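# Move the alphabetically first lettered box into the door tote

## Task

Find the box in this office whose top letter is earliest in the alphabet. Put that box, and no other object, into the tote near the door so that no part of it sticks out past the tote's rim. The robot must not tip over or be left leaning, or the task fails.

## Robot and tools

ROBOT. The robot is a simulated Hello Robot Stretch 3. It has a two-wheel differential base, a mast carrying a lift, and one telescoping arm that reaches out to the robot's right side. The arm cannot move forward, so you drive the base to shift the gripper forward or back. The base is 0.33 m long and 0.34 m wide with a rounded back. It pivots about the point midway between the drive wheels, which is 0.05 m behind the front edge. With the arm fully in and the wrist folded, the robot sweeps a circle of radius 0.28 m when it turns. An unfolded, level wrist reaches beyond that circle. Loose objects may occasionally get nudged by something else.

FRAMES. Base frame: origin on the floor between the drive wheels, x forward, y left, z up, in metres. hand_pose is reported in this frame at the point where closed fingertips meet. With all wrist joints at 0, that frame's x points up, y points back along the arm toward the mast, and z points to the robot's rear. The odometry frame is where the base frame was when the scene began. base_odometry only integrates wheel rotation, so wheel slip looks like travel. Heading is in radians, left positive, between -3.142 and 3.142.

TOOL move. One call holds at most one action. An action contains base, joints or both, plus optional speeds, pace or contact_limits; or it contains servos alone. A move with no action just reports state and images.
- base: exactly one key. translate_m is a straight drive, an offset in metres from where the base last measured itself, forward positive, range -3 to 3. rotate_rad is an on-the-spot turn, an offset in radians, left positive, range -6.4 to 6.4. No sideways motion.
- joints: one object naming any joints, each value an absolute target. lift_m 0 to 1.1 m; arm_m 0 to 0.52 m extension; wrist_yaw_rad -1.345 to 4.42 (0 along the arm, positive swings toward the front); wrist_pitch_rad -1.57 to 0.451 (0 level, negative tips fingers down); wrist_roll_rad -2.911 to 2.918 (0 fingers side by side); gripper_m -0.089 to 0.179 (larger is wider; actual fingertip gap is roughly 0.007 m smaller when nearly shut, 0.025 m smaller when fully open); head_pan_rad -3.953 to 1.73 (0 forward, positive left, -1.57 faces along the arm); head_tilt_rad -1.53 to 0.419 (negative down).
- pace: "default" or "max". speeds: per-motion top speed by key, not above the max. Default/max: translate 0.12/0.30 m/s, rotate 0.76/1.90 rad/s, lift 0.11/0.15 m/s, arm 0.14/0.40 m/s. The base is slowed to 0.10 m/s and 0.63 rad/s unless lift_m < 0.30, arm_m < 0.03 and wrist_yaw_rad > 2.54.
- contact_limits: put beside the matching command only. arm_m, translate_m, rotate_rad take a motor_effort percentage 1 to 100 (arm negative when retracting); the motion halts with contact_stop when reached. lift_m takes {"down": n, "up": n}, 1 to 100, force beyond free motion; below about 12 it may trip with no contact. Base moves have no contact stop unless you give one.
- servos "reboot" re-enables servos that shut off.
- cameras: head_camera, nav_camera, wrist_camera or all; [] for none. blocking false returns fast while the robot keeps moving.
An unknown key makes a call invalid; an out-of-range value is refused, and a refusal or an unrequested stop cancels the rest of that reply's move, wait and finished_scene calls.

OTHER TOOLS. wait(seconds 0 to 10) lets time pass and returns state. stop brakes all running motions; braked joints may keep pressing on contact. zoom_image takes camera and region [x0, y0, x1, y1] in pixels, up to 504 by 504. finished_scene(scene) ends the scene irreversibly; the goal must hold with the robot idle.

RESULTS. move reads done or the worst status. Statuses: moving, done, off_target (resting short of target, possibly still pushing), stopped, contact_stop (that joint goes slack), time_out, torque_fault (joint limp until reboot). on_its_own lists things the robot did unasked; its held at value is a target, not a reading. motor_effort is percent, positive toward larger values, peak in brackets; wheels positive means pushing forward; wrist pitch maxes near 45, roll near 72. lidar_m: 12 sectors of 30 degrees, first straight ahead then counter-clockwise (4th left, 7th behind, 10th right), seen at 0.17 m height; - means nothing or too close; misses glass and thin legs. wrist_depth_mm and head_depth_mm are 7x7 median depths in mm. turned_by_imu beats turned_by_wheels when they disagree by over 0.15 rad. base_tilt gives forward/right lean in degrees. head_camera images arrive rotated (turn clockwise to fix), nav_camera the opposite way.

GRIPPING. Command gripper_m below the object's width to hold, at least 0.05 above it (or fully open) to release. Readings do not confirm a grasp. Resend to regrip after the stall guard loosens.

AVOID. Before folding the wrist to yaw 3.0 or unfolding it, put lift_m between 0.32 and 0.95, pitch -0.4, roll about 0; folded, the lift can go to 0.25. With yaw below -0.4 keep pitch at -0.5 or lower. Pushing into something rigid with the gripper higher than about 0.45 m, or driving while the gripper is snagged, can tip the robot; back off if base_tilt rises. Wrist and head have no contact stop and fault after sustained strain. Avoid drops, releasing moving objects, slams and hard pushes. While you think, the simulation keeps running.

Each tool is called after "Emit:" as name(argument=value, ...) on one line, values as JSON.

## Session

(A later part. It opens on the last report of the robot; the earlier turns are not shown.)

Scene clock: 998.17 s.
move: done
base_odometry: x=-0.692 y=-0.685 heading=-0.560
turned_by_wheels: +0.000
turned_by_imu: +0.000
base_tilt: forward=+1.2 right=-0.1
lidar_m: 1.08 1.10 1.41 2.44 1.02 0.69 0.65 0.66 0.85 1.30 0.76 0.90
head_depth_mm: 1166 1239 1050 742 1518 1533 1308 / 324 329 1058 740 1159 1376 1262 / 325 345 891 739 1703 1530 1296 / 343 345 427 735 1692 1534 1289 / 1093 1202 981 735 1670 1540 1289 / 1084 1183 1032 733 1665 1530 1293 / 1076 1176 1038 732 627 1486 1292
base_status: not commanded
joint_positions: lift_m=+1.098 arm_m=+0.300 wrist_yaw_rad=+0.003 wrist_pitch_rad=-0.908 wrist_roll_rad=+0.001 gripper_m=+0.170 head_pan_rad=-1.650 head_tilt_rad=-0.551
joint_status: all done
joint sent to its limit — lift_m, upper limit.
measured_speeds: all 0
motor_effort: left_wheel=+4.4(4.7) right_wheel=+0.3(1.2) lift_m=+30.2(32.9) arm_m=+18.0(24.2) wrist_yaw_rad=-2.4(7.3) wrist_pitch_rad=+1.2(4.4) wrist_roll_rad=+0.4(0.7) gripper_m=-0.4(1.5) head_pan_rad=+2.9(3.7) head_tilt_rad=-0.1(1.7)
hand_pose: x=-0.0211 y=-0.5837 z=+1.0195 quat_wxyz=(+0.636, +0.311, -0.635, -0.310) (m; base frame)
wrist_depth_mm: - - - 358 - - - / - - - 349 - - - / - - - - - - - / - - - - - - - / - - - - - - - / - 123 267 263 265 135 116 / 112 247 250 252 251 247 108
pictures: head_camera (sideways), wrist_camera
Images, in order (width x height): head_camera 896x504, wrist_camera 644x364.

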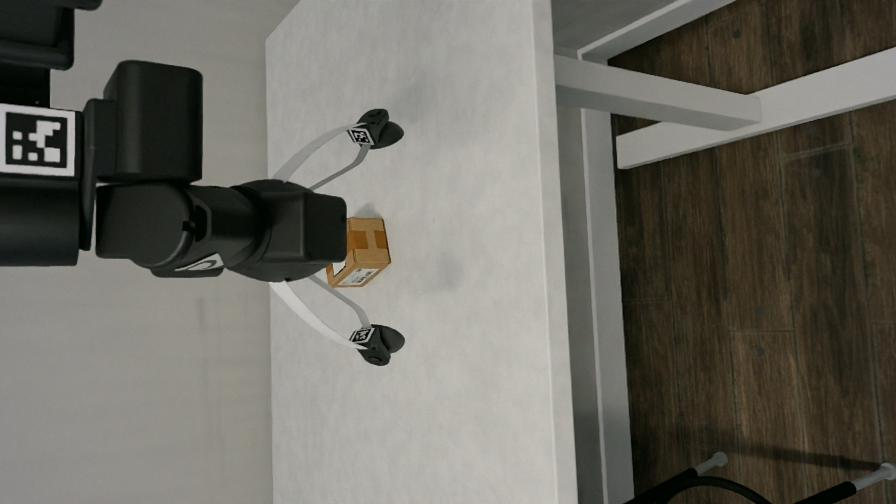

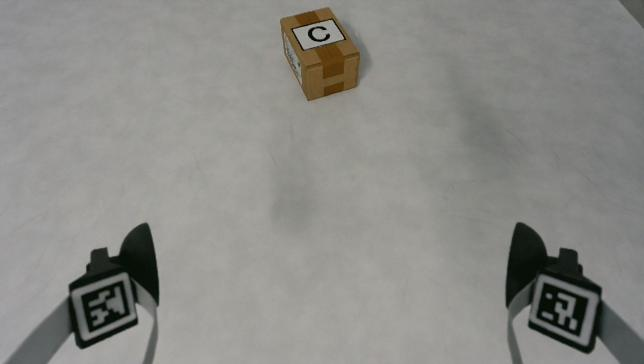

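Emit:
move(base={"translate_m": 0.006}, joints={"arm_m": 0.48}, pace="max", cameras=["head_camera", "wrist_camera"])

Scene clock: 1029.23 s.
move: done
base_odometry: x=-0.687 y=-0.688 heading=-0.560
turned_by_wheels: +0.000
turned_by_imu: +0.001
base_tilt: forward=+0.9 right=-0.2
lidar_m: 1.07 1.09 1.41 2.44 1.03 0.70 0.66 0.67 0.86 1.30 0.76 0.90
head_depth_mm: 1172 1240 1050 741 1533 1505 1304 / 1109 1232 1054 743 1168 1384 1273 / 475 1209 984 740 1697 1530 1303 / 497 548 1045 737 1689 1538 1298 / 1092 1185 981 733 1667 1530 1292 / 1091 1180 1034 733 1646 1529 1292 / 1077 1174 1040 731 628 1467 1292
base_status: done
joint_positions: lift_m=+1.098 arm_m=+0.480 wrist_yaw_rad=+0.003 wrist_pitch_rad=-0.909 wrist_roll_rad=+0.001 gripper_m=+0.170 head_pan_rad=-1.650 head_tilt_rad=-0.551
joint_status: all done
measured_speeds: all 0
motor_effort: left_wheel=+6.6(10.7) right_wheel=+4.2(8.9) lift_m=+30.2(30.9) arm_m=+21.2(23.6) wrist_yaw_rad=-1.7(2.4) wrist_pitch_rad=+1.7(1.9) wrist_roll_rad=+0.7(0.8) gripper_m=+0.4(1.2) head_pan_rad=+1.5(3.5) head_tilt_rad=+1.1(2.3)
hand_pose: x=-0.0212 y=-0.7634 z=+1.0193 quat_wxyz=(+0.636, +0.311, -0.635, -0.310) (m; base frame)
wrist_depth_mm: - - - - - - - / - - - - - - - / - - - 276 - - - / - - - 260 - - - / - - - 251 - - - / - 123 264 265 265 135 116 / 112 246 252 250 250 245 108
pictures: head_camera (sideways), wrist_camera
Images, in order (width x height): head_camera 896x504, wrist_camera 644x364.

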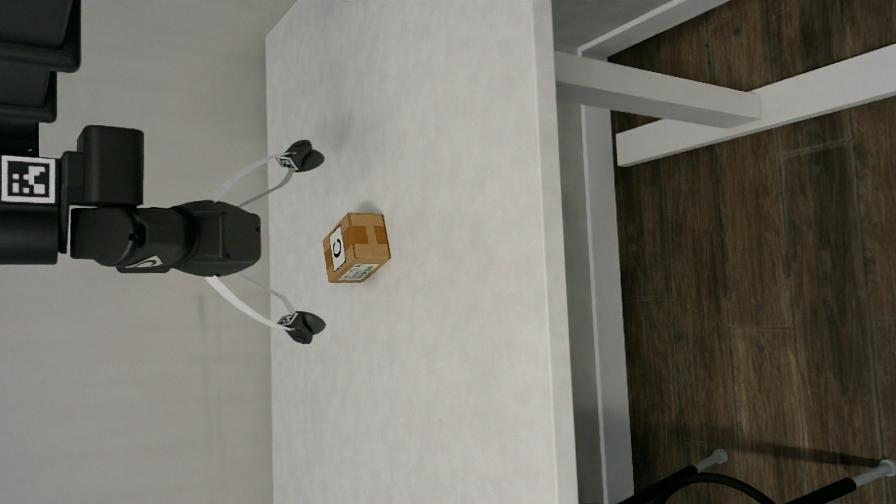

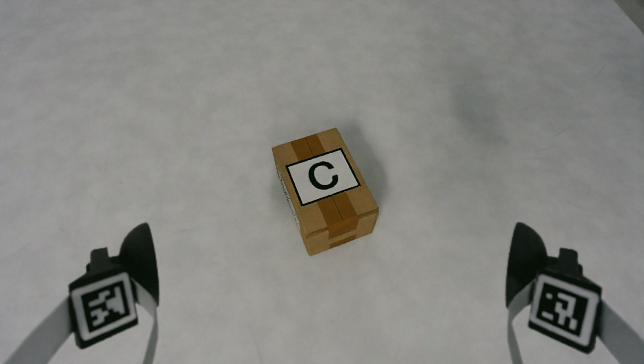

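Emit:
move(joints={"arm_m": 0.02}, pace="max", cameras=[])

Emit:
move(base={"rotate_rad": -0.35}, cameras=[])

Emit:
move(base={"translate_m": 0.33}, cameras=[])

Emit:
move(base={"rotate_rad": 0.35}, cameras=[])

Emit:
move(base={"translate_m": -0.31}, cameras=["head_camera"])

Scene clock: 1062.60 s.
move: done
base_odometry: x=-0.687 y=-0.688 heading=-0.560
turned_by_wheels: +0.000
turned_by_imu: +0.001
base_tilt: forward=+0.9 right=+0.1
lidar_m: 1.07 1.10 1.41 2.44 1.02 0.70 0.66 0.67 0.86 1.30 0.76 0.90
head_depth_mm: - - - - - 1508 1304 / - - - - - - 1276 / - - - - - - 1291 / - 1237 - - - - 1288 / 1096 1195 1036 736 631 1525 1298 / 1090 1186 1039 734 607 1489 1298 / 1076 1172 1043 733 626 1477 1298
base_status: not commanded
joint_positions: lift_m=+1.098 arm_m=+0.020 wrist_yaw_rad=+0.003 wrist_pitch_rad=-0.910 wrist_roll_rad=+0.001 gripper_m=+0.170 head_pan_rad=-1.650 head_tilt_rad=-0.550
joint_status: all done
measured_speeds: all 0
motor_effort: left_wheel=+6.4(6.7) right_wheel=+3.9(4.7) lift_m=+29.0(29.8) arm_m=-20.1(23.0) wrist_yaw_rad=-1.9(2.6) wrist_pitch_rad=+1.9(2.0) wrist_roll_rad=+0.4(0.8) gripper_m=+0.1(1.4) head_pan_rad=+2.0(3.4) head_tilt_rad=+2.1(3.4)
hand_pose: x=-0.0212 y=-0.3032 z=+1.0192 quat_wxyz=(+0.635, +0.312, -0.635, -0.310) (m; base frame)
wrist_depth_mm: - - - - - - - / - - - - - - - / - 768 - - - - - / - - - - - - - / - - - - - - - / - 125 - - - 136 114 / 112 - - - - - 106
pictures: none
No camera images: "cameras" was empty.

Scene clock: 1064.23 s.
move: done
base_odometry: x=-0.687 y=-0.688 heading=-0.909
turned_by_wheels: -0.349
turned_by_imu: -0.348
base_tilt: forward=+1.0 right=-0.2
lidar_m: 1.09 1.07 1.15 1.69 1.91 0.86 0.67 0.66 0.70 0.92 1.05 0.76
head_depth_mm: - - - - - 1115 1204 / - - - - - - 1290 / - - - - - - 1300 / - 1348 - - - - 1297 / 1175 1274 1049 735 637 1524 1291 / 1120 1215 1035 732 608 1501 1310 / 1083 1175 1037 731 627 1517 1287
base_status: done
joint_positions: lift_m=+1.098 arm_m=+0.020 wrist_yaw_rad=+0.003 wrist_pitch_rad=-0.910 wrist_roll_rad=+0.001 gripper_m=+0.170 head_pan_rad=-1.650 head_tilt_rad=-0.550
joint_status: not commanded
measured_speeds: all 0
motor_effort: left_wheel=+12.0(16.0) right_wheel=-9.8(13.0) lift_m=+28.4(29.2) arm_m=-19.2(20.0) wrist_yaw_rad=-1.8(2.3) wrist_pitch_rad=+1.5(1.9) wrist_roll_rad=+0.5(0.8) gripper_m=-0.3(1.5) head_pan_rad=+0.6(2.4) head_tilt_rad=+2.2(3.7)
hand_pose: x=-0.0212 y=-0.3032 z=+1.0192 quat_wxyz=(+0.635, +0.312, -0.635, -0.310) (m; base frame)
wrist_depth_mm: - - - - - - - / - - - - - - - / - - - - - - - / - - - - - - - / - - - - - - - / - 125 - - - 135 114 / 112 - - - - - 107
pictures: none
No camera images: "cameras" was empty.

Scene clock: 1068.63 s.
move: done
base_odometry: x=-0.484 y=-0.948 heading=-0.909
turned_by_wheels: +0.000
turned_by_imu: +0.000
base_tilt: forward=+1.0 right=-0.2
lidar_m: 0.79 0.77 0.83 1.22 2.58 1.24 0.97 0.96 0.97 1.18 0.56 0.61
head_depth_mm: - - - - - 1502 1282 / - - - - - - 1299 / - - - - - - 1297 / - 1194 - - - - 1295 / 1043 1139 1035 735 606 1464 1287 / 1000 1091 1032 732 587 1429 1291 / 966 1042 1031 734 566 488 1262
base_status: done
joint_positions: lift_m=+1.098 arm_m=+0.020 wrist_yaw_rad=+0.003 wrist_pitch_rad=-0.910 wrist_roll_rad=+0.001 gripper_m=+0.170 head_pan_rad=-1.650 head_tilt_rad=-0.550
joint_status: not commanded
measured_speeds: all 0
motor_effort: left_wheel=+12.6(17.8) right_wheel=-2.6(7.3) lift_m=+27.9(29.0) arm_m=-20.0(20.4) wrist_yaw_rad=-1.9(2.4) wrist_pitch_rad=+1.9(2.1) wrist_roll_rad=+0.5(0.8) gripper_m=+0.7(1.4) head_pan_rad=+0.7(2.5) head_tilt_rad=+1.3(3.0)
hand_pose: x=-0.0212 y=-0.3032 z=+1.0192 quat_wxyz=(+0.635, +0.312, -0.635, -0.310) (m; base frame)
wrist_depth_mm: - - - - - - - / - - - - - - - / - - - - - - - / - - - - - - - / - - - - - - - / - 125 - - - 135 113 / 112 - - - - - 108
pictures: none
No camera images: "cameras" was empty.

Scene clock: 1070.27 s.
move: done
base_odometry: x=-0.484 y=-0.948 heading=-0.559
turned_by_wheels: +0.349
turned_by_imu: +0.348
base_tilt: forward=+1.0 right=-0.1
lidar_m: 0.78 0.79 1.02 2.57 1.49 1.02 0.96 0.97 0.97 0.56 0.61 0.83
head_depth_mm: - - - - - 1467 1300 / - - - - - - 1311 / - - - - - - 1294 / - 1103 - - - - 1290 / 983 1062 1045 736 607 866 1235 / 970 1058 1036 733 585 824 1274 / 955 1049 1031 733 567 503 1243
base_status: done
joint_positions: lift_m=+1.098 arm_m=+0.020 wrist_yaw_rad=+0.003 wrist_pitch_rad=-0.910 wrist_roll_rad=+0.001 gripper_m=+0.170 head_pan_rad=-1.650 head_tilt_rad=-0.550
joint_status: not commanded
measured_speeds: all 0
motor_effort: left_wheel=-10.5(14.5) right_wheel=+10.7(14.2) lift_m=+27.6(28.2) arm_m=-19.7(20.2) wrist_yaw_rad=-1.7(2.4) wrist_pitch_rad=+1.8(1.9) wrist_roll_rad=+0.6(0.6) gripper_m=-0.5(1.0) head_pan_rad=+0.4(2.1) head_tilt_rad=+2.4(2.8)
hand_pose: x=-0.0212 y=-0.3032 z=+1.0192 quat_wxyz=(+0.635, +0.312, -0.635, -0.310) (m; base frame)
wrist_depth_mm: - - - - - - - / - - - - - - - / - - - - - - - / - - - - - - - / - - - - - - - / - 125 - - - 135 123 / 111 - - - - - 108
pictures: none
No camera images: "cameras" was empty.

Scene clock: 1074.47 s.
move: done
base_odometry: x=-0.747 y=-0.784 heading=-0.560
turned_by_wheels: +0.000
turned_by_imu: +0.001
base_tilt: forward=+0.9 right=-0.1
lidar_m: 1.08 1.10 1.43 2.55 1.01 0.69 0.65 0.66 0.82 1.19 0.66 0.83
head_depth_mm: - - - - - 1489 1295 / - - - - - - 1263 / - - - - - - 1294 / - 1131 - - - - 1297 / 994 1093 1039 734 606 1450 1291 / 992 1076 1039 737 586 1461 1288 / 981 1068 1036 732 566 1416 1295
base_status: done
joint_positions: lift_m=+1.098 arm_m=+0.020 wrist_yaw_rad=+0.003 wrist_pitch_rad=-0.910 wrist_roll_rad=+0.001 gripper_m=+0.170 head_pan_rad=-1.650 head_tilt_rad=-0.550
joint_status: not commanded
measured_speeds: all 0
motor_effort: left_wheel=-9.8(16.9) right_wheel=+1.6(7.2) lift_m=+26.8(27.9) arm_m=-19.5(20.1) wrist_yaw_rad=-1.8(2.6) wrist_pitch_rad=+1.7(2.1) wrist_roll_rad=+0.4(0.8) gripper_m=-0.5(1.3) head_pan_rad=-0.2(1.9) head_tilt_rad=+1.8(2.9)
hand_pose: x=-0.0212 y=-0.3032 z=+1.0192 quat_wxyz=(+0.635, +0.312, -0.635, -0.310) (m; base frame)
wrist_depth_mm: - - - - - - - / - - - - - - - / - - - - - - - / - - - - - - - / - - - - - - - / - 125 - - - 135 114 / 112 - - - - - 107
pictures: head_camera (sideways)
Images, in order (width x height): head_camera 896x504.

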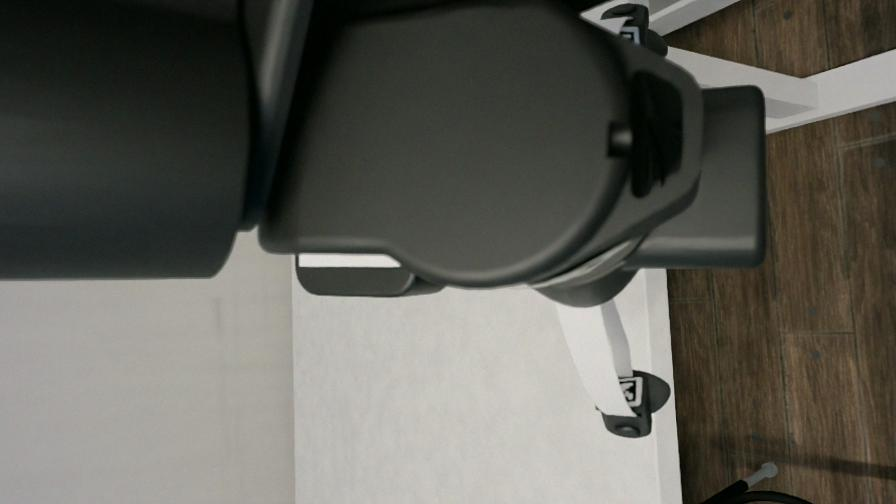

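Emit:
move(joints={"arm_m": 0.44}, pace="max", cameras=["head_camera", "wrist_camera"])

Scene clock: 1080.47 s.
move: done
base_odometry: x=-0.747 y=-0.784 heading=-0.560
turned_by_wheels: +0.000
turned_by_imu: +0.001
base_tilt: forward=+1.0 right=-0.1
lidar_m: 1.08 1.10 1.42 2.55 1.01 0.69 0.65 0.66 0.82 1.19 0.67 0.83
head_depth_mm: 1066 1137 1062 743 572 1459 1300 / 483 1117 1054 741 571 1256 1262 / 439 1099 990 738 572 1500 1301 / 461 511 984 735 571 1479 1290 / 999 1091 981 738 569 1451 1293 / 992 1085 1032 734 566 1453 1299 / 980 1068 1033 734 568 1422 1292
base_status: not commanded
joint_positions: lift_m=+1.098 arm_m=+0.440 wrist_yaw_rad=+0.003 wrist_pitch_rad=-0.910 wrist_roll_rad=+0.001 gripper_m=+0.170 head_pan_rad=-1.650 head_tilt_rad=-0.550
joint_status: all done
measured_speeds: all 0
motor_effort: left_wheel=-9.6(9.9) right_wheel=+1.6(2.0) lift_m=+25.8(26.3) arm_m=+19.7(23.6) wrist_yaw_rad=-1.5(2.3) wrist_pitch_rad=+1.7(2.1) wrist_roll_rad=+0.6(0.7) gripper_m=-0.3(1.0) head_pan_rad=-1.2(1.3) head_tilt_rad=+1.3(2.3)
hand_pose: x=-0.0212 y=-0.7232 z=+1.0192 quat_wxyz=(+0.635, +0.312, -0.635, -0.310) (m; base frame)
wrist_depth_mm: - - - - - - - / - - - - - - - / - - - - - - - / - - - - - - - / - - - 238 - - - / - 123 265 223 264 136 116 / 112 247 250 245 250 245 108
pictures: head_camera (sideways), wrist_camera
Images, in order (width x height): head_camera 896x504, wrist_camera 644x364.

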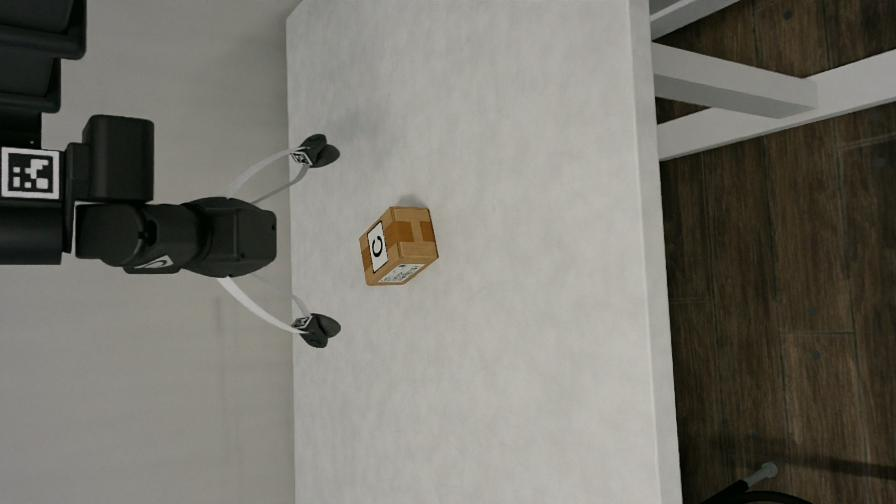

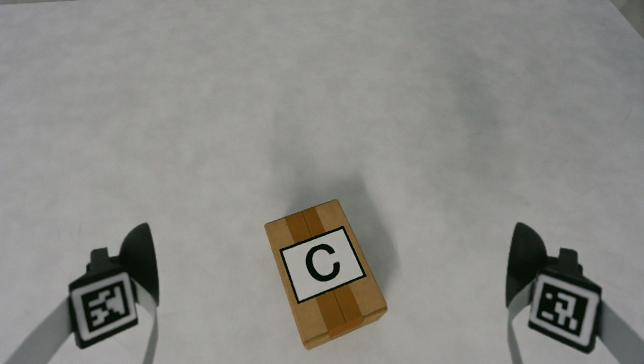

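Emit:
move(joints={"arm_m": 0.45}, cameras=[])

Emit:
move(joints={"lift_m": 0.998}, contact_limits={"lift_m": {"down": 15}}, cameras=["wrist_camera"])

Scene clock: 1088.03 s.
move: done
base_odometry: x=-0.747 y=-0.784 heading=-0.560
turned_by_wheels: +0.000
turned_by_imu: +0.001
base_tilt: forward=+1.0 right=-0.2
lidar_m: 1.08 1.10 1.42 2.56 1.01 0.69 0.65 0.66 0.82 1.19 0.66 0.83
head_depth_mm: 1058 1136 1056 747 572 1457 1301 / 483 1121 1048 738 572 1263 1267 / 448 1105 994 742 572 1506 1292 / 469 520 987 735 569 1498 1295 / 995 1087 989 738 568 1462 1296 / 993 1088 1040 733 567 1453 1297 / 983 1072 1032 733 566 1420 1288
base_status: not commanded
joint_positions: lift_m=+1.098 arm_m=+0.450 wrist_yaw_rad=+0.003 wrist_pitch_rad=-0.910 wrist_roll_rad=+0.001 gripper_m=+0.170 head_pan_rad=-1.650 head_tilt_rad=-0.550
joint_status: all done
measured_speeds: all 0
motor_effort: left_wheel=-9.6(9.9) right_wheel=+1.4(1.8) lift_m=+25.1(25.2) arm_m=+21.3(24.0) wrist_yaw_rad=-1.8(2.2) wrist_pitch_rad=+1.6(1.9) wrist_roll_rad=+0.6(0.6) gripper_m=+1.1(1.1) head_pan_rad=-1.4(1.5) head_tilt_rad=+0.6(2.7)
hand_pose: x=-0.0212 y=-0.7332 z=+1.0192 quat_wxyz=(+0.635, +0.312, -0.635, -0.310) (m; base frame)
wrist_depth_mm: - - - - - - - / - - - - - - - / - - - - - - - / - - - - - - - / - - - 235 - - - / - 123 265 221 265 135 116 / 112 248 250 211 250 246 108
pictures: none
No camera images: "cameras" was empty.

Scene clock: 1089.77 s.
move: done
base_odometry: x=-0.747 y=-0.784 heading=-0.560
turned_by_wheels: +0.000
turned_by_imu: +0.000
base_tilt: forward=+1.0 right=+0.0
lidar_m: 1.08 1.10 1.42 2.55 1.01 0.69 0.65 0.66 0.82 1.19 0.66 0.83
head_depth_mm: 1032 1082 - 744 575 1465 1301 / 1024 412 941 742 574 1257 1269 / 1012 497 890 742 572 1476 1297 / 1010 1055 570 738 569 1499 1288 / 1000 1085 1043 736 570 1447 1287 / 992 1080 1043 734 566 1469 1304 / 987 1064 1031 733 567 1420 1288
base_status: not commanded
joint_positions: lift_m=+0.998 arm_m=+0.450 wrist_yaw_rad=+0.003 wrist_pitch_rad=-0.910 wrist_roll_rad=+0.001 gripper_m=+0.170 head_pan_rad=-1.650 head_tilt_rad=-0.550
joint_status: all done
measured_speeds: all 0
motor_effort: left_wheel=-9.5(9.8) right_wheel=+1.3(2.0) lift_m=+21.3(24.6) arm_m=+19.3(21.0) wrist_yaw_rad=-1.4(2.1) wrist_pitch_rad=+1.5(1.9) wrist_roll_rad=+0.3(0.6) gripper_m=+0.9(1.1) head_pan_rad=-1.4(2.6) head_tilt_rad=+0.6(2.2)
contact_limits: lift_m down 15 (down: maximum 72; up: maximum 65)
hand_pose: x=-0.0212 y=-0.7332 z=+0.9196 quat_wxyz=(+0.635, +0.312, -0.635, -0.310) (m; base frame)
wrist_depth_mm: - - - - - - - / 251 251 248 250 248 247 248 / 226 227 226 224 225 224 225 / 206 207 198 148 202 204 203 / 189 191 182 136 181 187 186 / 116 125 172 125 129 168 122 / 112 160 164 120 160 158 108
pictures: wrist_camera
Images, in order (width x height): wrist_camera 644x364.

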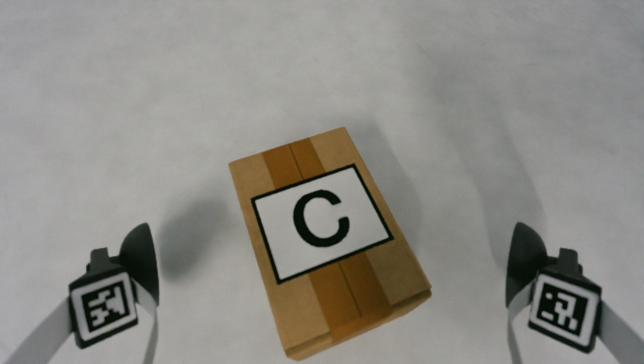

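Emit:
move(joints={"gripper_m": 0.02}, cameras=[])

Emit:
move(joints={"lift_m": 1.08}, cameras=["head_camera", "wrist_camera"])

Scene clock: 1096.07 s.
move: done
base_odometry: x=-0.747 y=-0.784 heading=-0.560
turned_by_wheels: +0.000
turned_by_imu: +0.001
base_tilt: forward=+0.8 right=-0.1
lidar_m: 1.08 1.10 1.42 2.55 1.01 0.69 0.65 0.66 0.82 1.19 0.67 0.83
head_depth_mm: 1034 1088 - 742 575 1463 1302 / 1026 412 935 743 572 1255 1271 / 1019 496 937 738 572 1493 1307 / 1000 528 570 740 572 1490 1301 / 1004 1094 1044 736 567 1453 1296 / 989 1080 1045 736 568 1462 1286 / 982 1076 1036 731 567 1414 1293
base_status: not commanded
joint_positions: lift_m=+0.998 arm_m=+0.450 wrist_yaw_rad=+0.003 wrist_pitch_rad=-0.905 wrist_roll_rad=+0.001 gripper_m=+0.021 head_pan_rad=-1.650 head_tilt_rad=-0.550
joint_status: all done
measured_speeds: all 0
motor_effort: left_wheel=-9.2(9.7) right_wheel=+1.6(1.9) lift_m=+21.2(21.5) arm_m=+15.5(17.3) wrist_yaw_rad=-1.7(2.2) wrist_pitch_rad=+0.7(1.8) wrist_roll_rad=+0.3(0.7) gripper_m=-23.5(97.8) head_pan_rad=-1.3(2.8) head_tilt_rad=+1.0(2.3)
contact_limits: lift_m down 15 (down: maximum 72; up: maximum 65)
hand_pose: x=-0.0212 y=-0.7343 z=+0.9203 quat_wxyz=(+0.636, +0.310, -0.635, -0.309) (m; base frame)
wrist_depth_mm: - - - - - - - / 255 254 253 253 252 251 250 / 229 229 228 223 226 228 226 / 210 207 200 149 206 206 205 / 190 189 152 137 151 188 187 / 174 176 124 126 127 175 172 / 164 103 161 157 159 159 161
pictures: none
No camera images: "cameras" was empty.

Scene clock: 1097.63 s.
move: done
base_odometry: x=-0.747 y=-0.784 heading=-0.560
turned_by_wheels: +0.000
turned_by_imu: +0.000
base_tilt: forward=+1.0 right=-0.1
lidar_m: 1.08 1.10 1.42 2.55 1.01 0.69 0.65 0.66 0.82 1.19 0.67 0.83
head_depth_mm: - 1138 1052 741 574 1468 1294 / 439 1123 1059 742 571 1252 1266 / 454 540 992 741 569 1488 1295 / 968 525 712 737 568 1490 1299 / 997 1081 1044 739 569 1455 1293 / 989 1083 1035 736 569 1454 1296 / 983 1069 1034 734 567 1426 1290
base_status: not commanded
joint_positions: lift_m=+1.080 arm_m=+0.450 wrist_yaw_rad=+0.003 wrist_pitch_rad=-0.914 wrist_roll_rad=+0.001 gripper_m=+0.021 head_pan_rad=-1.650 head_tilt_rad=-0.550
joint_status: all done
measured_speeds: all 0
motor_effort: left_wheel=-9.0(9.4) right_wheel=+1.4(1.9) lift_m=+30.5(33.7) arm_m=+14.5(15.8) wrist_yaw_rad=-1.8(2.1) wrist_pitch_rad=+2.6(2.6) wrist_roll_rad=+0.5(0.7) gripper_m=-19.2(23.6) head_pan_rad=-2.0(2.8) head_tilt_rad=+1.2(2.4)
hand_pose: x=-0.0212 y=-0.7324 z=+1.0011 quat_wxyz=(+0.635, +0.313, -0.634, -0.312) (m; base frame)
wrist_depth_mm: - - - - - - - / - - - - - - - / - - - 166 - - - / - - 156 154 - - - / - 267 147 142 145 265 265 / 252 253 131 131 129 250 250 / 236 107 233 232 230 232 232
pictures: head_camera (sideways), wrist_camera
Images, in order (width x height): head_camera 896x504, wrist_camera 644x364.

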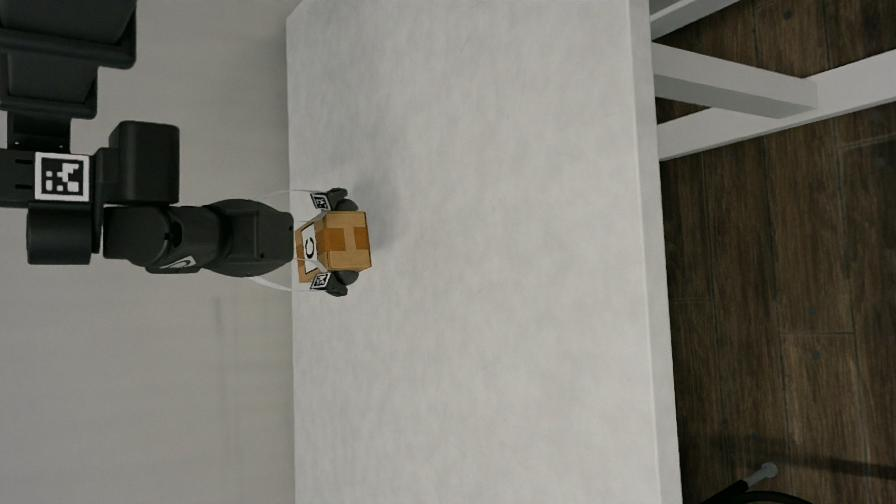

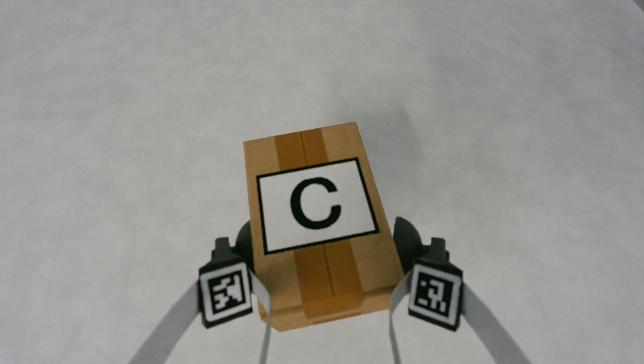

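Emit:
move(joints={"lift_m": 0.975}, speeds={"lift_m": 0.05}, contact_limits={"lift_m": {"down": 13}}, cameras=["wrist_camera"])

Scene clock: 1102.67 s.
move: contact_stop
base_odometry: x=-0.747 y=-0.784 heading=-0.560
turned_by_wheels: +0.000
turned_by_imu: +0.001
base_tilt: forward=+1.2 right=-0.1
lidar_m: 1.08 1.10 1.42 2.55 1.01 0.69 0.65 0.66 0.82 1.19 0.67 0.83
head_depth_mm: 1036 1089 - 744 574 1461 1313 / 1032 411 895 740 574 1262 1260 / 1011 504 940 741 571 1500 1296 / 1006 1055 577 740 571 1506 1290 / 1002 1090 1044 738 570 1443 1300 / 992 1076 1044 735 567 1454 1295 / 976 1074 1042 731 566 1420 1286
base_status: not commanded
joint_positions: lift_m=+0.992 arm_m=+0.450 wrist_yaw_rad=+0.003 wrist_pitch_rad=-0.849 wrist_roll_rad=+0.003 gripper_m=+0.021 head_pan_rad=-1.650 head_tilt_rad=-0.550
joint_status: lift_m contact_stop (moved -0.088 of -0.105)
measured_speeds: translate_m=+0.000 rotate_rad=+0.000 lift_m=+0.003 arm_m=+0.000 wrist_yaw_rad=+0.000 wrist_pitch_rad=+0.000 wrist_roll_rad=+0.000 head_pan_rad=+0.000 head_tilt_rad=+0.000
on_its_own: lift_m is slack since a contact_stop (your +0.975 is given up); wrist_pitch_rad is at rest, and its effort (-9.4) is outside its rest range (-8 to +12)
motor_effort: left_wheel=-8.1(9.3) right_wheel=+1.5(1.8) lift_m=+22.2(25.7) arm_m=+10.1(12.3) wrist_yaw_rad=-1.9(2.3) wrist_pitch_rad=-9.4(12.9) wrist_roll_rad=-0.2(0.8) gripper_m=-19.6(20.6) head_pan_rad=-3.3(3.5) head_tilt_rad=+1.2(1.7)
contact_limits: lift_m down 13 (down: maximum 72; up: maximum 65)
hand_pose: x=-0.0212 y=-0.7462 z=+0.9229 quat_wxyz=(+0.644, +0.292, -0.644, -0.291) (m; base frame)
wrist_depth_mm: - - - - - - - / 269 268 267 266 257 263 263 / 242 243 243 245 240 239 239 / 217 217 213 156 215 215 214 / 199 195 153 141 155 195 193 / 183 180 129 130 129 178 177 / 165 107 164 162 161 163 163
pictures: wrist_camera
Images, in order (width x height): wrist_camera 644x364.

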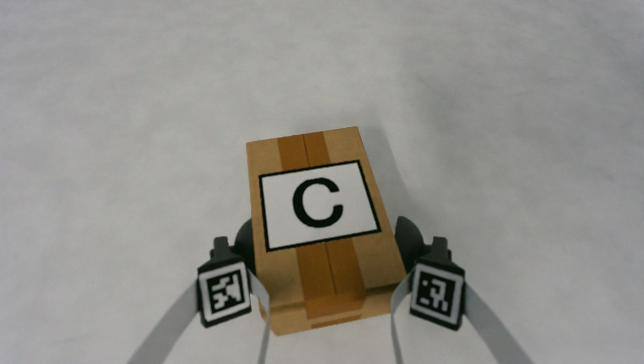

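Emit:
move(joints={"gripper_m": 0.125}, cameras=["wrist_camera"])

Emit:
move(joints={"lift_m": 1.09}, pace="max", cameras=["wrist_camera"])

Scene clock: 1109.00 s.
move: done
base_odometry: x=-0.747 y=-0.784 heading=-0.560
turned_by_wheels: +0.000
turned_by_imu: +0.001
base_tilt: forward=+0.9 right=-0.1
lidar_m: 1.08 1.10 1.42 2.55 1.01 0.69 0.65 0.66 0.82 1.19 0.67 0.83
head_depth_mm: 1034 1087 - 746 574 1472 1304 / 1024 412 943 746 570 1248 1271 / 1022 505 935 742 572 1496 1292 / 1006 1062 576 739 569 1493 1290 / 1002 1079 1039 740 569 1454 1297 / 992 1082 1039 735 567 1438 1290 / 984 1074 1038 734 568 1420 1289
base_status: not commanded
joint_positions: lift_m=+0.994 arm_m=+0.450 wrist_yaw_rad=-0.005 wrist_pitch_rad=-0.899 wrist_roll_rad=+0.003 gripper_m=+0.125 head_pan_rad=-1.650 head_tilt_rad=-0.550
joint_status: all done
measured_speeds: all 0
on_its_own: lift_m is slack since a contact_stop (your +0.975 is given up)
motor_effort: left_wheel=-7.9(8.3) right_wheel=+2.0(2.2) lift_m=+25.6(25.9) arm_m=+7.2(8.5) wrist_yaw_rad=+4.8(5.1) wrist_pitch_rad=-0.7(8.9) wrist_roll_rad=+0.0(0.3) gripper_m=+1.2(88.7) head_pan_rad=-3.7(4.6) head_tilt_rad=+0.2(1.9)
contact_limits: lift_m down 13 (down: maximum 72; up: maximum 65)
hand_pose: x=-0.0223 y=-0.7357 z=+0.9170 quat_wxyz=(+0.636, +0.305, -0.638, -0.309) (m; base frame)
wrist_depth_mm: - - - - - - - / 257 252 250 249 248 247 247 / 225 226 220 159 222 221 223 / 205 204 199 146 198 202 200 / 186 186 154 133 179 185 184 / 172 124 166 131 168 124 170 / - 126 159 159 158 126 155
pictures: wrist_camera
Images, in order (width x height): wrist_camera 644x364.

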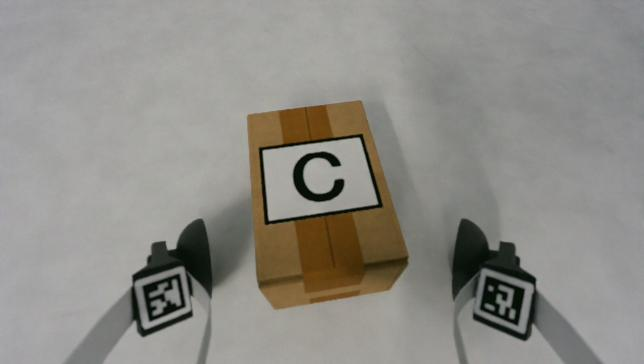

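Scene clock: 1110.43 s.
move: done
base_odometry: x=-0.747 y=-0.784 heading=-0.560
turned_by_wheels: +0.000
turned_by_imu: +0.000
base_tilt: forward=+1.0 right=-0.2
lidar_m: 1.08 1.10 1.42 2.55 1.01 0.69 0.65 0.66 0.82 1.19 0.67 0.83
head_depth_mm: 1067 1130 1047 747 574 1467 1299 / 454 1126 1056 742 571 1252 1271 / 450 1101 988 740 573 1498 1308 / 477 521 986 736 569 1492 1294 / 997 1089 984 737 571 1460 1297 / 992 1078 1040 734 570 1459 1300 / 976 1076 1041 734 569 1410 1288
base_status: not commanded
joint_positions: lift_m=+1.090 arm_m=+0.450 wrist_yaw_rad=-0.003 wrist_pitch_rad=-0.908 wrist_roll_rad=+0.003 gripper_m=+0.125 head_pan_rad=-1.650 head_tilt_rad=-0.550
joint_status: all done
measured_speeds: all 0
motor_effort: left_wheel=-7.9(8.1) right_wheel=+2.1(2.2) lift_m=+30.9(32.2) arm_m=+6.2(7.5) wrist_yaw_rad=+3.6(5.1) wrist_pitch_rad=+1.3(1.6) wrist_roll_rad=-0.1(0.3) gripper_m=-0.1(1.5) head_pan_rad=-3.1(4.1) head_tilt_rad=+0.5(2.1)
hand_pose: x=-0.0221 y=-0.7336 z=+1.0119 quat_wxyz=(+0.634, +0.309, -0.636, -0.312) (m; base frame)
wrist_depth_mm: - - - - - - - / - - - - - - - / - - - - - - - / - - - 244 - - - / - - - 232 - - - / 266 124 259 214 258 126 260 / - 127 244 241 243 234 238
pictures: wrist_camera
Images, in order (width x height): wrist_camera 644x364.

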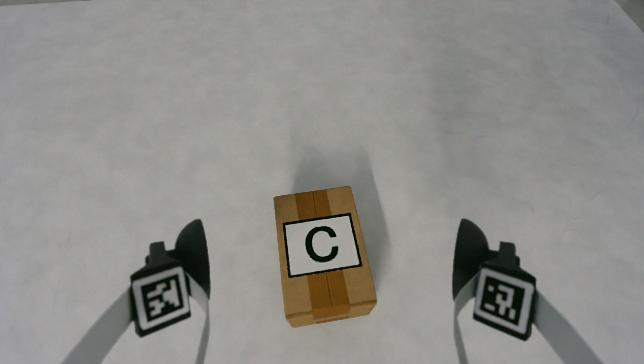

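Emit:
move(joints={"arm_m": 0.02}, pace="max", cameras=[])

Emit:
move(joints={"lift_m": 0.94, "wrist_yaw_rad": 1.57, "wrist_pitch_rad": -0.4, "gripper_m": 0.0, "arm_m": 0.0}, pace="max", cameras=[])

Emit:
move(joints={"lift_m": 0.5, "wrist_yaw_rad": 2.65, "head_pan_rad": -0.6, "head_tilt_rad": -0.4}, pace="max", cameras=["head_camera", "nav_camera"])

Emit:
move(joints={"lift_m": 0.28, "head_pan_rad": 0.0}, pace="max", cameras=["head_camera", "nav_camera"])

Scene clock: 1163.53 s.
move: done
base_odometry: x=-0.747 y=-0.784 heading=-0.560
turned_by_wheels: +0.000
turned_by_imu: +0.001
base_tilt: forward=+0.9 right=-0.2
lidar_m: 1.08 1.10 1.42 2.55 1.01 0.69 0.65 0.66 0.82 1.19 0.66 0.83
head_depth_mm: - - - - - 1491 1295 / - - - - - - 1248 / - - - - - - 1294 / - - - - - - 1300 / 999 1091 1047 737 588 1451 1295 / 988 1080 1042 733 568 1447 1295 / 987 1071 1032 735 567 1419 1296
base_status: not commanded
joint_positions: lift_m=+1.090 arm_m=+0.020 wrist_yaw_rad=-0.003 wrist_pitch_rad=-0.910 wrist_roll_rad=+0.003 gripper_m=+0.125 head_pan_rad=-1.650 head_tilt_rad=-0.550
joint_status: all done
measured_speeds: all 0
motor_effort: left_wheel=-7.9(8.2) right_wheel=+1.4(2.3) lift_m=+22.2(30.5) arm_m=-20.0(21.6) wrist_yaw_rad=+3.3(4.1) wrist_pitch_rad=+1.8(2.1) wrist_roll_rad=+0.0(0.3) gripper_m=+0.2(1.3) head_pan_rad=-2.8(4.0) head_tilt_rad=+0.6(2.1)
hand_pose: x=-0.0220 y=-0.3032 z=+1.0117 quat_wxyz=(+0.634, +0.309, -0.636, -0.312) (m; base frame)
wrist_depth_mm: - - - - - - - / - - - - - - - / - - - - - - - / - - - - - - - / - - - - - - - / - 124 - - - 123 - / - - - - - 126 92
pictures: none
No camera images: "cameras" was empty.

Scene clock: 1165.33 s.
move: done
base_odometry: x=-0.747 y=-0.784 heading=-0.560
turned_by_wheels: +0.000
turned_by_imu: +0.000
base_tilt: forward=+1.1 right=+0.0
lidar_m: 1.08 1.10 1.42 2.55 1.01 0.69 0.65 0.66 0.82 1.19 0.67 0.83
head_depth_mm: 1039 1131 1060 743 592 - - / 1026 1126 1059 741 573 - - / 1012 1113 1050 741 570 - - / 1006 1099 1045 738 571 1482 - / 1001 1092 1045 737 569 1454 1293 / 995 1078 1041 737 568 1461 1313 / 978 1076 1036 730 568 1420 1346
base_status: not commanded
joint_positions: lift_m=+0.940 arm_m=+0.002 wrist_yaw_rad=+1.567 wrist_pitch_rad=-0.419 wrist_roll_rad=+0.003 gripper_m=+0.000 head_pan_rad=-1.650 head_tilt_rad=-0.550
joint_status: all done
joint sent to its limit — arm_m, lower limit.
measured_speeds: all 0
motor_effort: left_wheel=-7.6(8.1) right_wheel=+1.8(2.2) lift_m=+21.9(23.2) arm_m=-8.7(22.1) wrist_yaw_rad=+3.3(8.9) wrist_pitch_rad=+3.2(6.9) wrist_roll_rad=-0.3(0.3) gripper_m=-0.2(86.1) head_pan_rad=-2.0(3.5) head_tilt_rad=+1.4(1.5)
hand_pose: x=+0.2028 y=-0.1478 z=+0.9523 quat_wxyz=(+0.594, +0.593, -0.387, +0.383) (m; base frame)
wrist_depth_mm: - - - 914 - - - / - - - - - - - / - - - - - - - / - - - - - - - / - - - 155 - - 262 / - - - 128 - 721 - / - - - - - - -
pictures: none
No camera images: "cameras" was empty.

Scene clock: 1169.07 s.
move: done
base_odometry: x=-0.747 y=-0.784 heading=-0.560
turned_by_wheels: +0.000
turned_by_imu: +0.001
base_tilt: forward=+1.0 right=-0.1
lidar_m: 1.08 1.10 1.42 2.55 1.01 0.69 0.65 0.66 0.82 1.19 0.66 0.83
head_depth_mm: 1269 1321 1378 1013 709 563 881 / 1289 1393 1482 1001 708 926 1366 / 1200 1279 1381 1003 706 1378 1371 / 1113 1204 1285 1003 807 1663 1410 / 1058 1119 1210 991 1402 1526 1393 / 995 1057 1126 1191 1299 1410 1428 / 944 993 1059 1135 1220 1315 1394
base_status: not commanded
joint_positions: lift_m=+0.500 arm_m=+0.002 wrist_yaw_rad=+2.647 wrist_pitch_rad=-0.418 wrist_roll_rad=+0.003 gripper_m=+0.000 head_pan_rad=-0.598 head_tilt_rad=-0.400
joint_status: all done
measured_speeds: all 0
motor_effort: left_wheel=-7.8(8.1) right_wheel=+1.6(2.5) lift_m=+21.3(23.7) arm_m=+20.8(20.8) wrist_yaw_rad=+3.4(8.8) wrist_pitch_rad=+3.0(3.5) wrist_roll_rad=+0.0(0.4) gripper_m=-1.0(2.4) head_pan_rad=-2.2(5.0) head_tilt_rad=+3.4(4.8)
hand_pose: x=+0.0853 y=+0.0507 z=+0.5127 quat_wxyz=(+0.312, +0.707, -0.027, +0.634) (m; base frame)
wrist_depth_mm: - - - - - - - / - - - - - - - / - - - - - - - / - - - - - - - / 921 921 923 155 948 920 903 / 741 779 777 129 766 786 776 / 190 700 619 650 641 668 665
pictures: head_camera (sideways), nav_camera (sideways)
Images, in order (width x height): head_camera 896x504, nav_camera 672x504.

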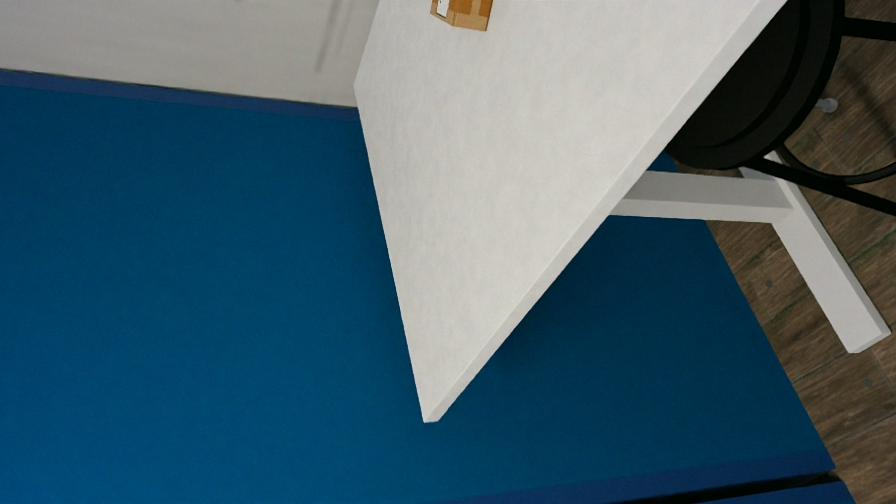

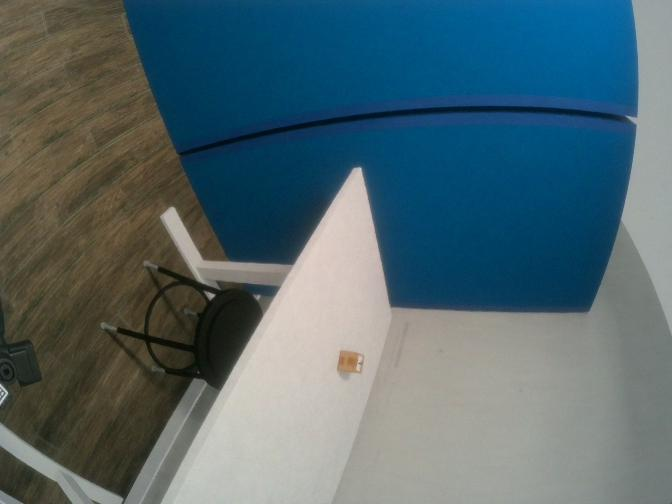

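Scene clock: 1171.33 s.
move: done
base_odometry: x=-0.747 y=-0.784 heading=-0.560
turned_by_wheels: +0.000
turned_by_imu: +0.000
base_tilt: forward=+1.0 right=+0.0
lidar_m: 1.08 1.10 1.42 2.55 1.01 0.69 0.65 0.66 0.82 1.19 0.67 0.83
head_depth_mm: 918 968 1041 1120 1220 1337 1411 / 906 977 1050 1134 1234 1350 1421 / 906 963 1044 1125 1235 1344 1417 / 906 966 1036 1127 1236 1349 1421 / 903 967 1039 1120 1226 1332 1408 / 909 967 1040 1120 1219 1337 1398 / 900 965 1042 1123 1221 1332 1406
base_status: not commanded
joint_positions: lift_m=+0.280 arm_m=+0.002 wrist_yaw_rad=+2.647 wrist_pitch_rad=-0.418 wrist_roll_rad=+0.003 gripper_m=+0.000 head_pan_rad=+0.009 head_tilt_rad=-0.400
joint_status: all done
measured_speeds: all 0
motor_effort: left_wheel=-7.9(8.1) right_wheel=+1.5(2.2) lift_m=+21.8(22.6) arm_m=+20.3(21.5) wrist_yaw_rad=+3.6(3.9) wrist_pitch_rad=+3.2(3.6) wrist_roll_rad=-0.3(0.3) gripper_m=-1.8(2.7) head_pan_rad=-3.1(4.4) head_tilt_rad=+3.8(4.5)
hand_pose: x=+0.0853 y=+0.0507 z=+0.2927 quat_wxyz=(+0.312, +0.707, -0.027, +0.634) (m; base frame)
wrist_depth_mm: - - - - - - - / - - - - - - - / - - - - - - - / 760 763 766 758 754 780 762 / 615 618 616 155 613 610 607 / 498 512 497 129 494 515 515 / 191 439 265 423 429 440 438
pictures: head_camera (sideways), nav_camera (sideways)
Images, in order (width x height): head_camera 896x504, nav_camera 672x504.

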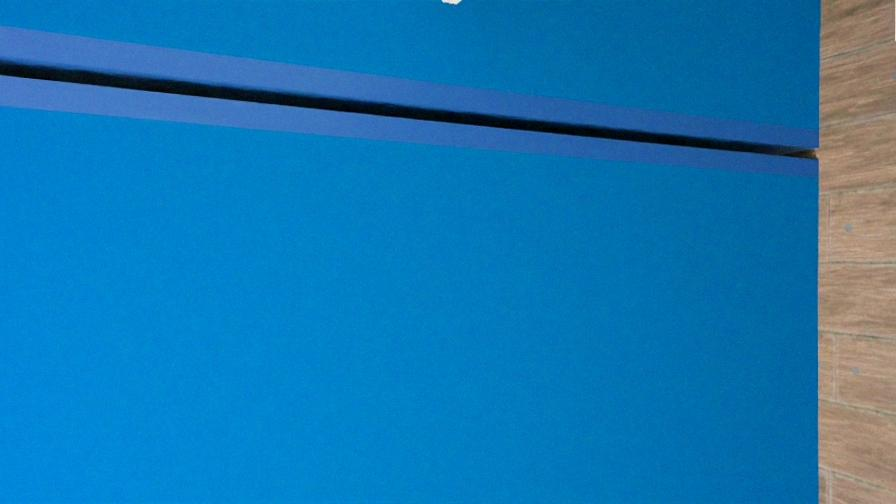

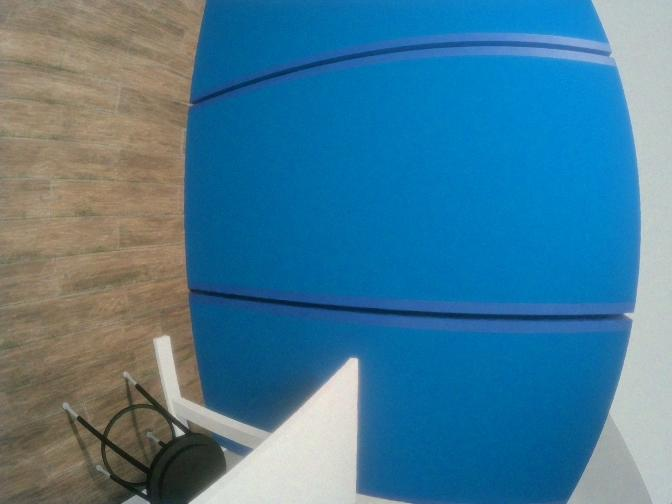

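Emit:
move(base={"rotate_rad": 1.572}, pace="max", cameras=[])

Emit:
move(base={"translate_m": 0.6}, joints={"head_pan_rad": -3.14, "head_tilt_rad": -0.25}, pace="max", cameras=["head_camera", "nav_camera"])

Scene clock: 1191.13 s.
move: done
base_odometry: x=-0.747 y=-0.784 heading=+1.012
turned_by_wheels: +1.572
turned_by_imu: +1.566
base_tilt: forward=+0.9 right=-0.2
lidar_m: 2.55 1.03 0.69 0.65 0.66 0.82 1.19 0.67 0.83 1.08 1.10 1.40
head_depth_mm: 2213 2350 2569 2786 2328 1769 1453 / 2209 2368 2536 2755 2306 1764 1449 / 2211 2381 2546 2730 2299 1746 1435 / 2204 2353 2530 2714 2285 1767 1437 / 2211 2315 2522 2670 2273 1766 1426 / 2156 2359 2556 2729 2268 1753 1436 / 2208 2296 2418 2419 2171 1763 1431
base_status: done
joint_positions: lift_m=+0.280 arm_m=+0.002 wrist_yaw_rad=+2.647 wrist_pitch_rad=-0.418 wrist_roll_rad=+0.003 gripper_m=+0.000 head_pan_rad=+0.000 head_tilt_rad=-0.400
joint_status: not commanded
measured_speeds: all 0
motor_effort: left_wheel=-9.7(16.8) right_wheel=+8.6(17.6) lift_m=+26.2(26.3) arm_m=-3.8(15.6) wrist_yaw_rad=+3.1(3.6) wrist_pitch_rad=+3.2(3.4) wrist_roll_rad=-0.2(0.3) gripper_m=-2.2(2.7) head_pan_rad=-2.0(4.7) head_tilt_rad=+3.1(4.0)
hand_pose: x=+0.0853 y=+0.0507 z=+0.2927 quat_wxyz=(+0.312, +0.707, -0.027, +0.634) (m; base frame)
wrist_depth_mm: - - - - - - - / - - - - - - - / - - - - - - - / - - 731 757 786 785 768 / 593 620 616 155 601 616 616 / 493 514 495 128 498 510 506 / 191 442 263 429 429 444 441
pictures: none
No camera images: "cameras" was empty.

Scene clock: 1194.47 s.
move: done
base_odometry: x=-0.429 y=-0.275 heading=+1.012
turned_by_wheels: +0.000
turned_by_imu: +0.000
base_tilt: forward=+0.9 right=-0.1
lidar_m: 1.96 1.12 0.76 0.71 0.72 0.92 1.39 1.21 1.10 1.02 1.04 1.33
head_depth_mm: 1591 1672 1748 1720 1713 1918 1689 / 1596 1661 1746 1632 1436 1864 1579 / 1575 1668 1742 1621 1905 1978 1674 / 1591 1642 1710 1573 1900 1959 1663 / 1585 1638 1725 1567 1909 1963 1641 / 1560 1630 1701 1557 1875 1955 1643 / 1561 1633 1714 1543 1448 1379 1600
base_status: done
joint_positions: lift_m=+0.280 arm_m=+0.002 wrist_yaw_rad=+2.647 wrist_pitch_rad=-0.418 wrist_roll_rad=+0.003 gripper_m=+0.000 head_pan_rad=-3.150 head_tilt_rad=-0.248
joint_status: all done
measured_speeds: all 0
motor_effort: left_wheel=-0.7(14.5) right_wheel=+5.7(14.9) lift_m=+29.0(29.0) arm_m=-20.0(20.6) wrist_yaw_rad=+3.2(3.6) wrist_pitch_rad=+3.1(3.5) wrist_roll_rad=-0.1(0.3) gripper_m=-2.2(2.5) head_pan_rad=+3.4(4.8) head_tilt_rad=+1.7(7.8)
hand_pose: x=+0.0852 y=+0.0508 z=+0.2927 quat_wxyz=(+0.312, +0.707, -0.027, +0.634) (m; base frame)
wrist_depth_mm: - - - - - - - / - - - - - - - / - - - 949 - - - / - 706 763 766 765 765 751 / 608 615 607 154 624 619 625 / 496 514 491 128 500 513 511 / 191 444 266 424 427 435 433
pictures: head_camera (sideways), nav_camera (sideways)
Images, in order (width x height): head_camera 896x504, nav_camera 672x504.

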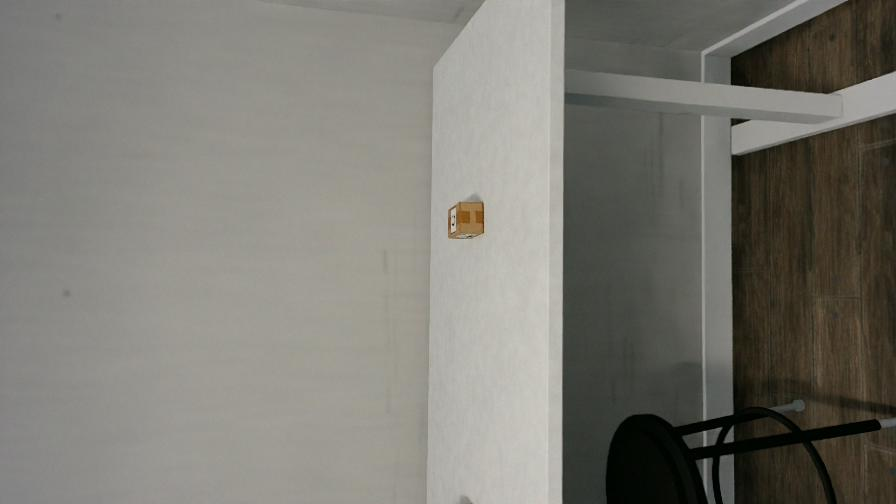

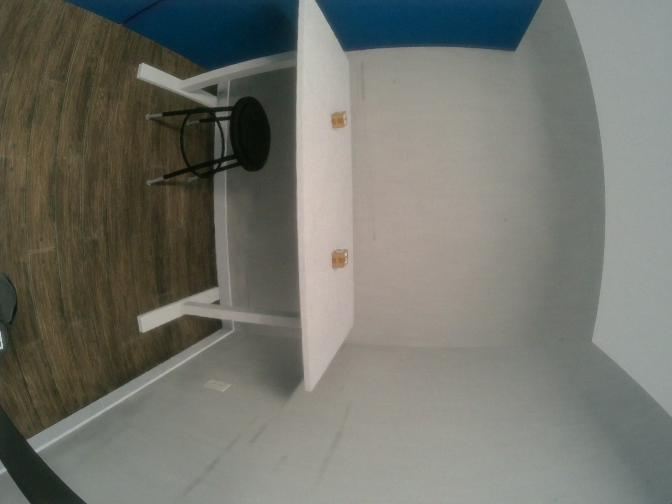

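Emit:
zoom_image(camera="head_camera", region=[425, 180, 505, 260])

Emit:
zoom_image(camera="nav_camera", region=[310, 90, 370, 150])

Emit:
zoom_image(camera="nav_camera", region=[310, 230, 370, 290])

Scaled by 6.300 from the camera's 896x504 image, which has a finer 1280x720 frame.

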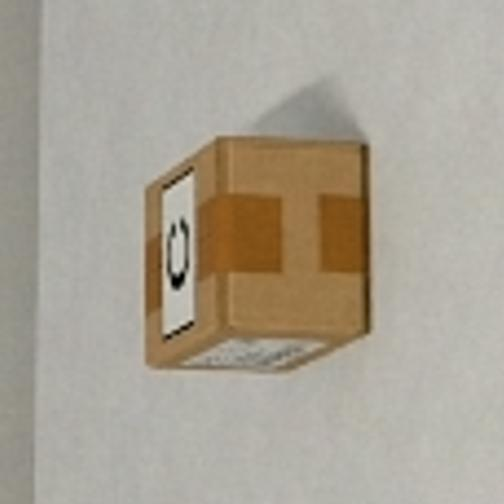

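Scaled by 8.400 from the camera's 672x504 image, which has a finer 792x594 frame.

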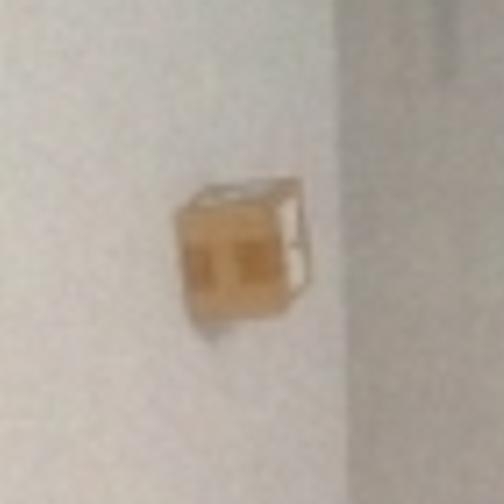

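Scaled by 8.400 from the camera's 672x504 image, which has a finer 792x594 frame.

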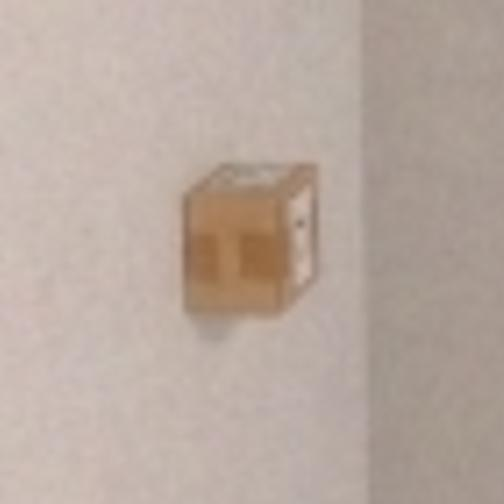

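Emit:
move(base={"translate_m": 0.5}, joints={"head_pan_rad": -3.0, "head_tilt_rad": -0.25}, pace="max", cameras=["head_camera"])

Scene clock: 1204.60 s.
move: done
base_odometry: x=-0.163 y=+0.149 heading=+1.012
turned_by_wheels: +0.000
turned_by_imu: +0.000
base_tilt: forward=+0.8 right=+0.0
lidar_m: 1.47 1.20 0.81 0.76 0.77 0.98 1.69 1.55 1.05 0.97 0.99 1.60
head_depth_mm: 1980 2054 2152 2032 2363 2003 1682 / 2006 2077 2153 2009 2390 2139 1667 / 1999 2118 2225 2004 2429 2114 1673 / 2050 2119 2184 1997 2405 2045 1652 / 2050 2151 2217 2245 2079 2033 1655 / 2092 2155 2278 2194 2487 2024 1640 / 2087 2176 2277 1958 2235 2089 1641
base_status: done
joint_positions: lift_m=+0.280 arm_m=+0.002 wrist_yaw_rad=+2.647 wrist_pitch_rad=-0.418 wrist_roll_rad=+0.003 gripper_m=+0.000 head_pan_rad=-2.996 head_tilt_rad=-0.250
joint_status: all done
measured_speeds: all 0
motor_effort: left_wheel=+3.0(15.8) right_wheel=+4.2(15.1) lift_m=+20.8(30.5) arm_m=-19.1(19.7) wrist_yaw_rad=+3.2(3.5) wrist_pitch_rad=+3.1(3.4) wrist_roll_rad=-0.3(0.3) gripper_m=-1.3(2.8) head_pan_rad=-0.8(3.8) head_tilt_rad=-1.3(1.8)
hand_pose: x=+0.0852 y=+0.0508 z=+0.2927 quat_wxyz=(+0.312, +0.707, -0.027, +0.634) (m; base frame)
wrist_depth_mm: - - - - - - - / - - - - - - - / - - - 939 - 910 983 / - 756 772 776 754 767 767 / 610 621 619 155 622 609 612 / 500 514 496 129 498 510 519 / 190 444 263 430 427 438 441
pictures: head_camera (sideways)
Images, in order (width x height): head_camera 896x504.

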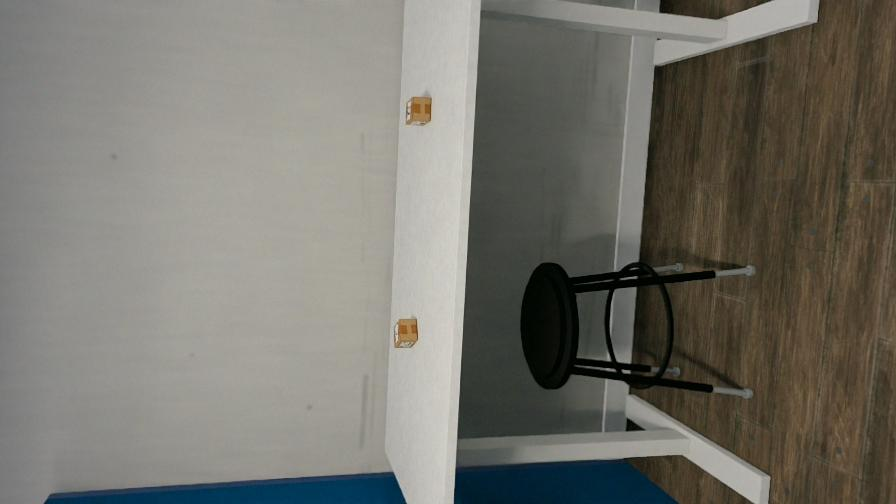

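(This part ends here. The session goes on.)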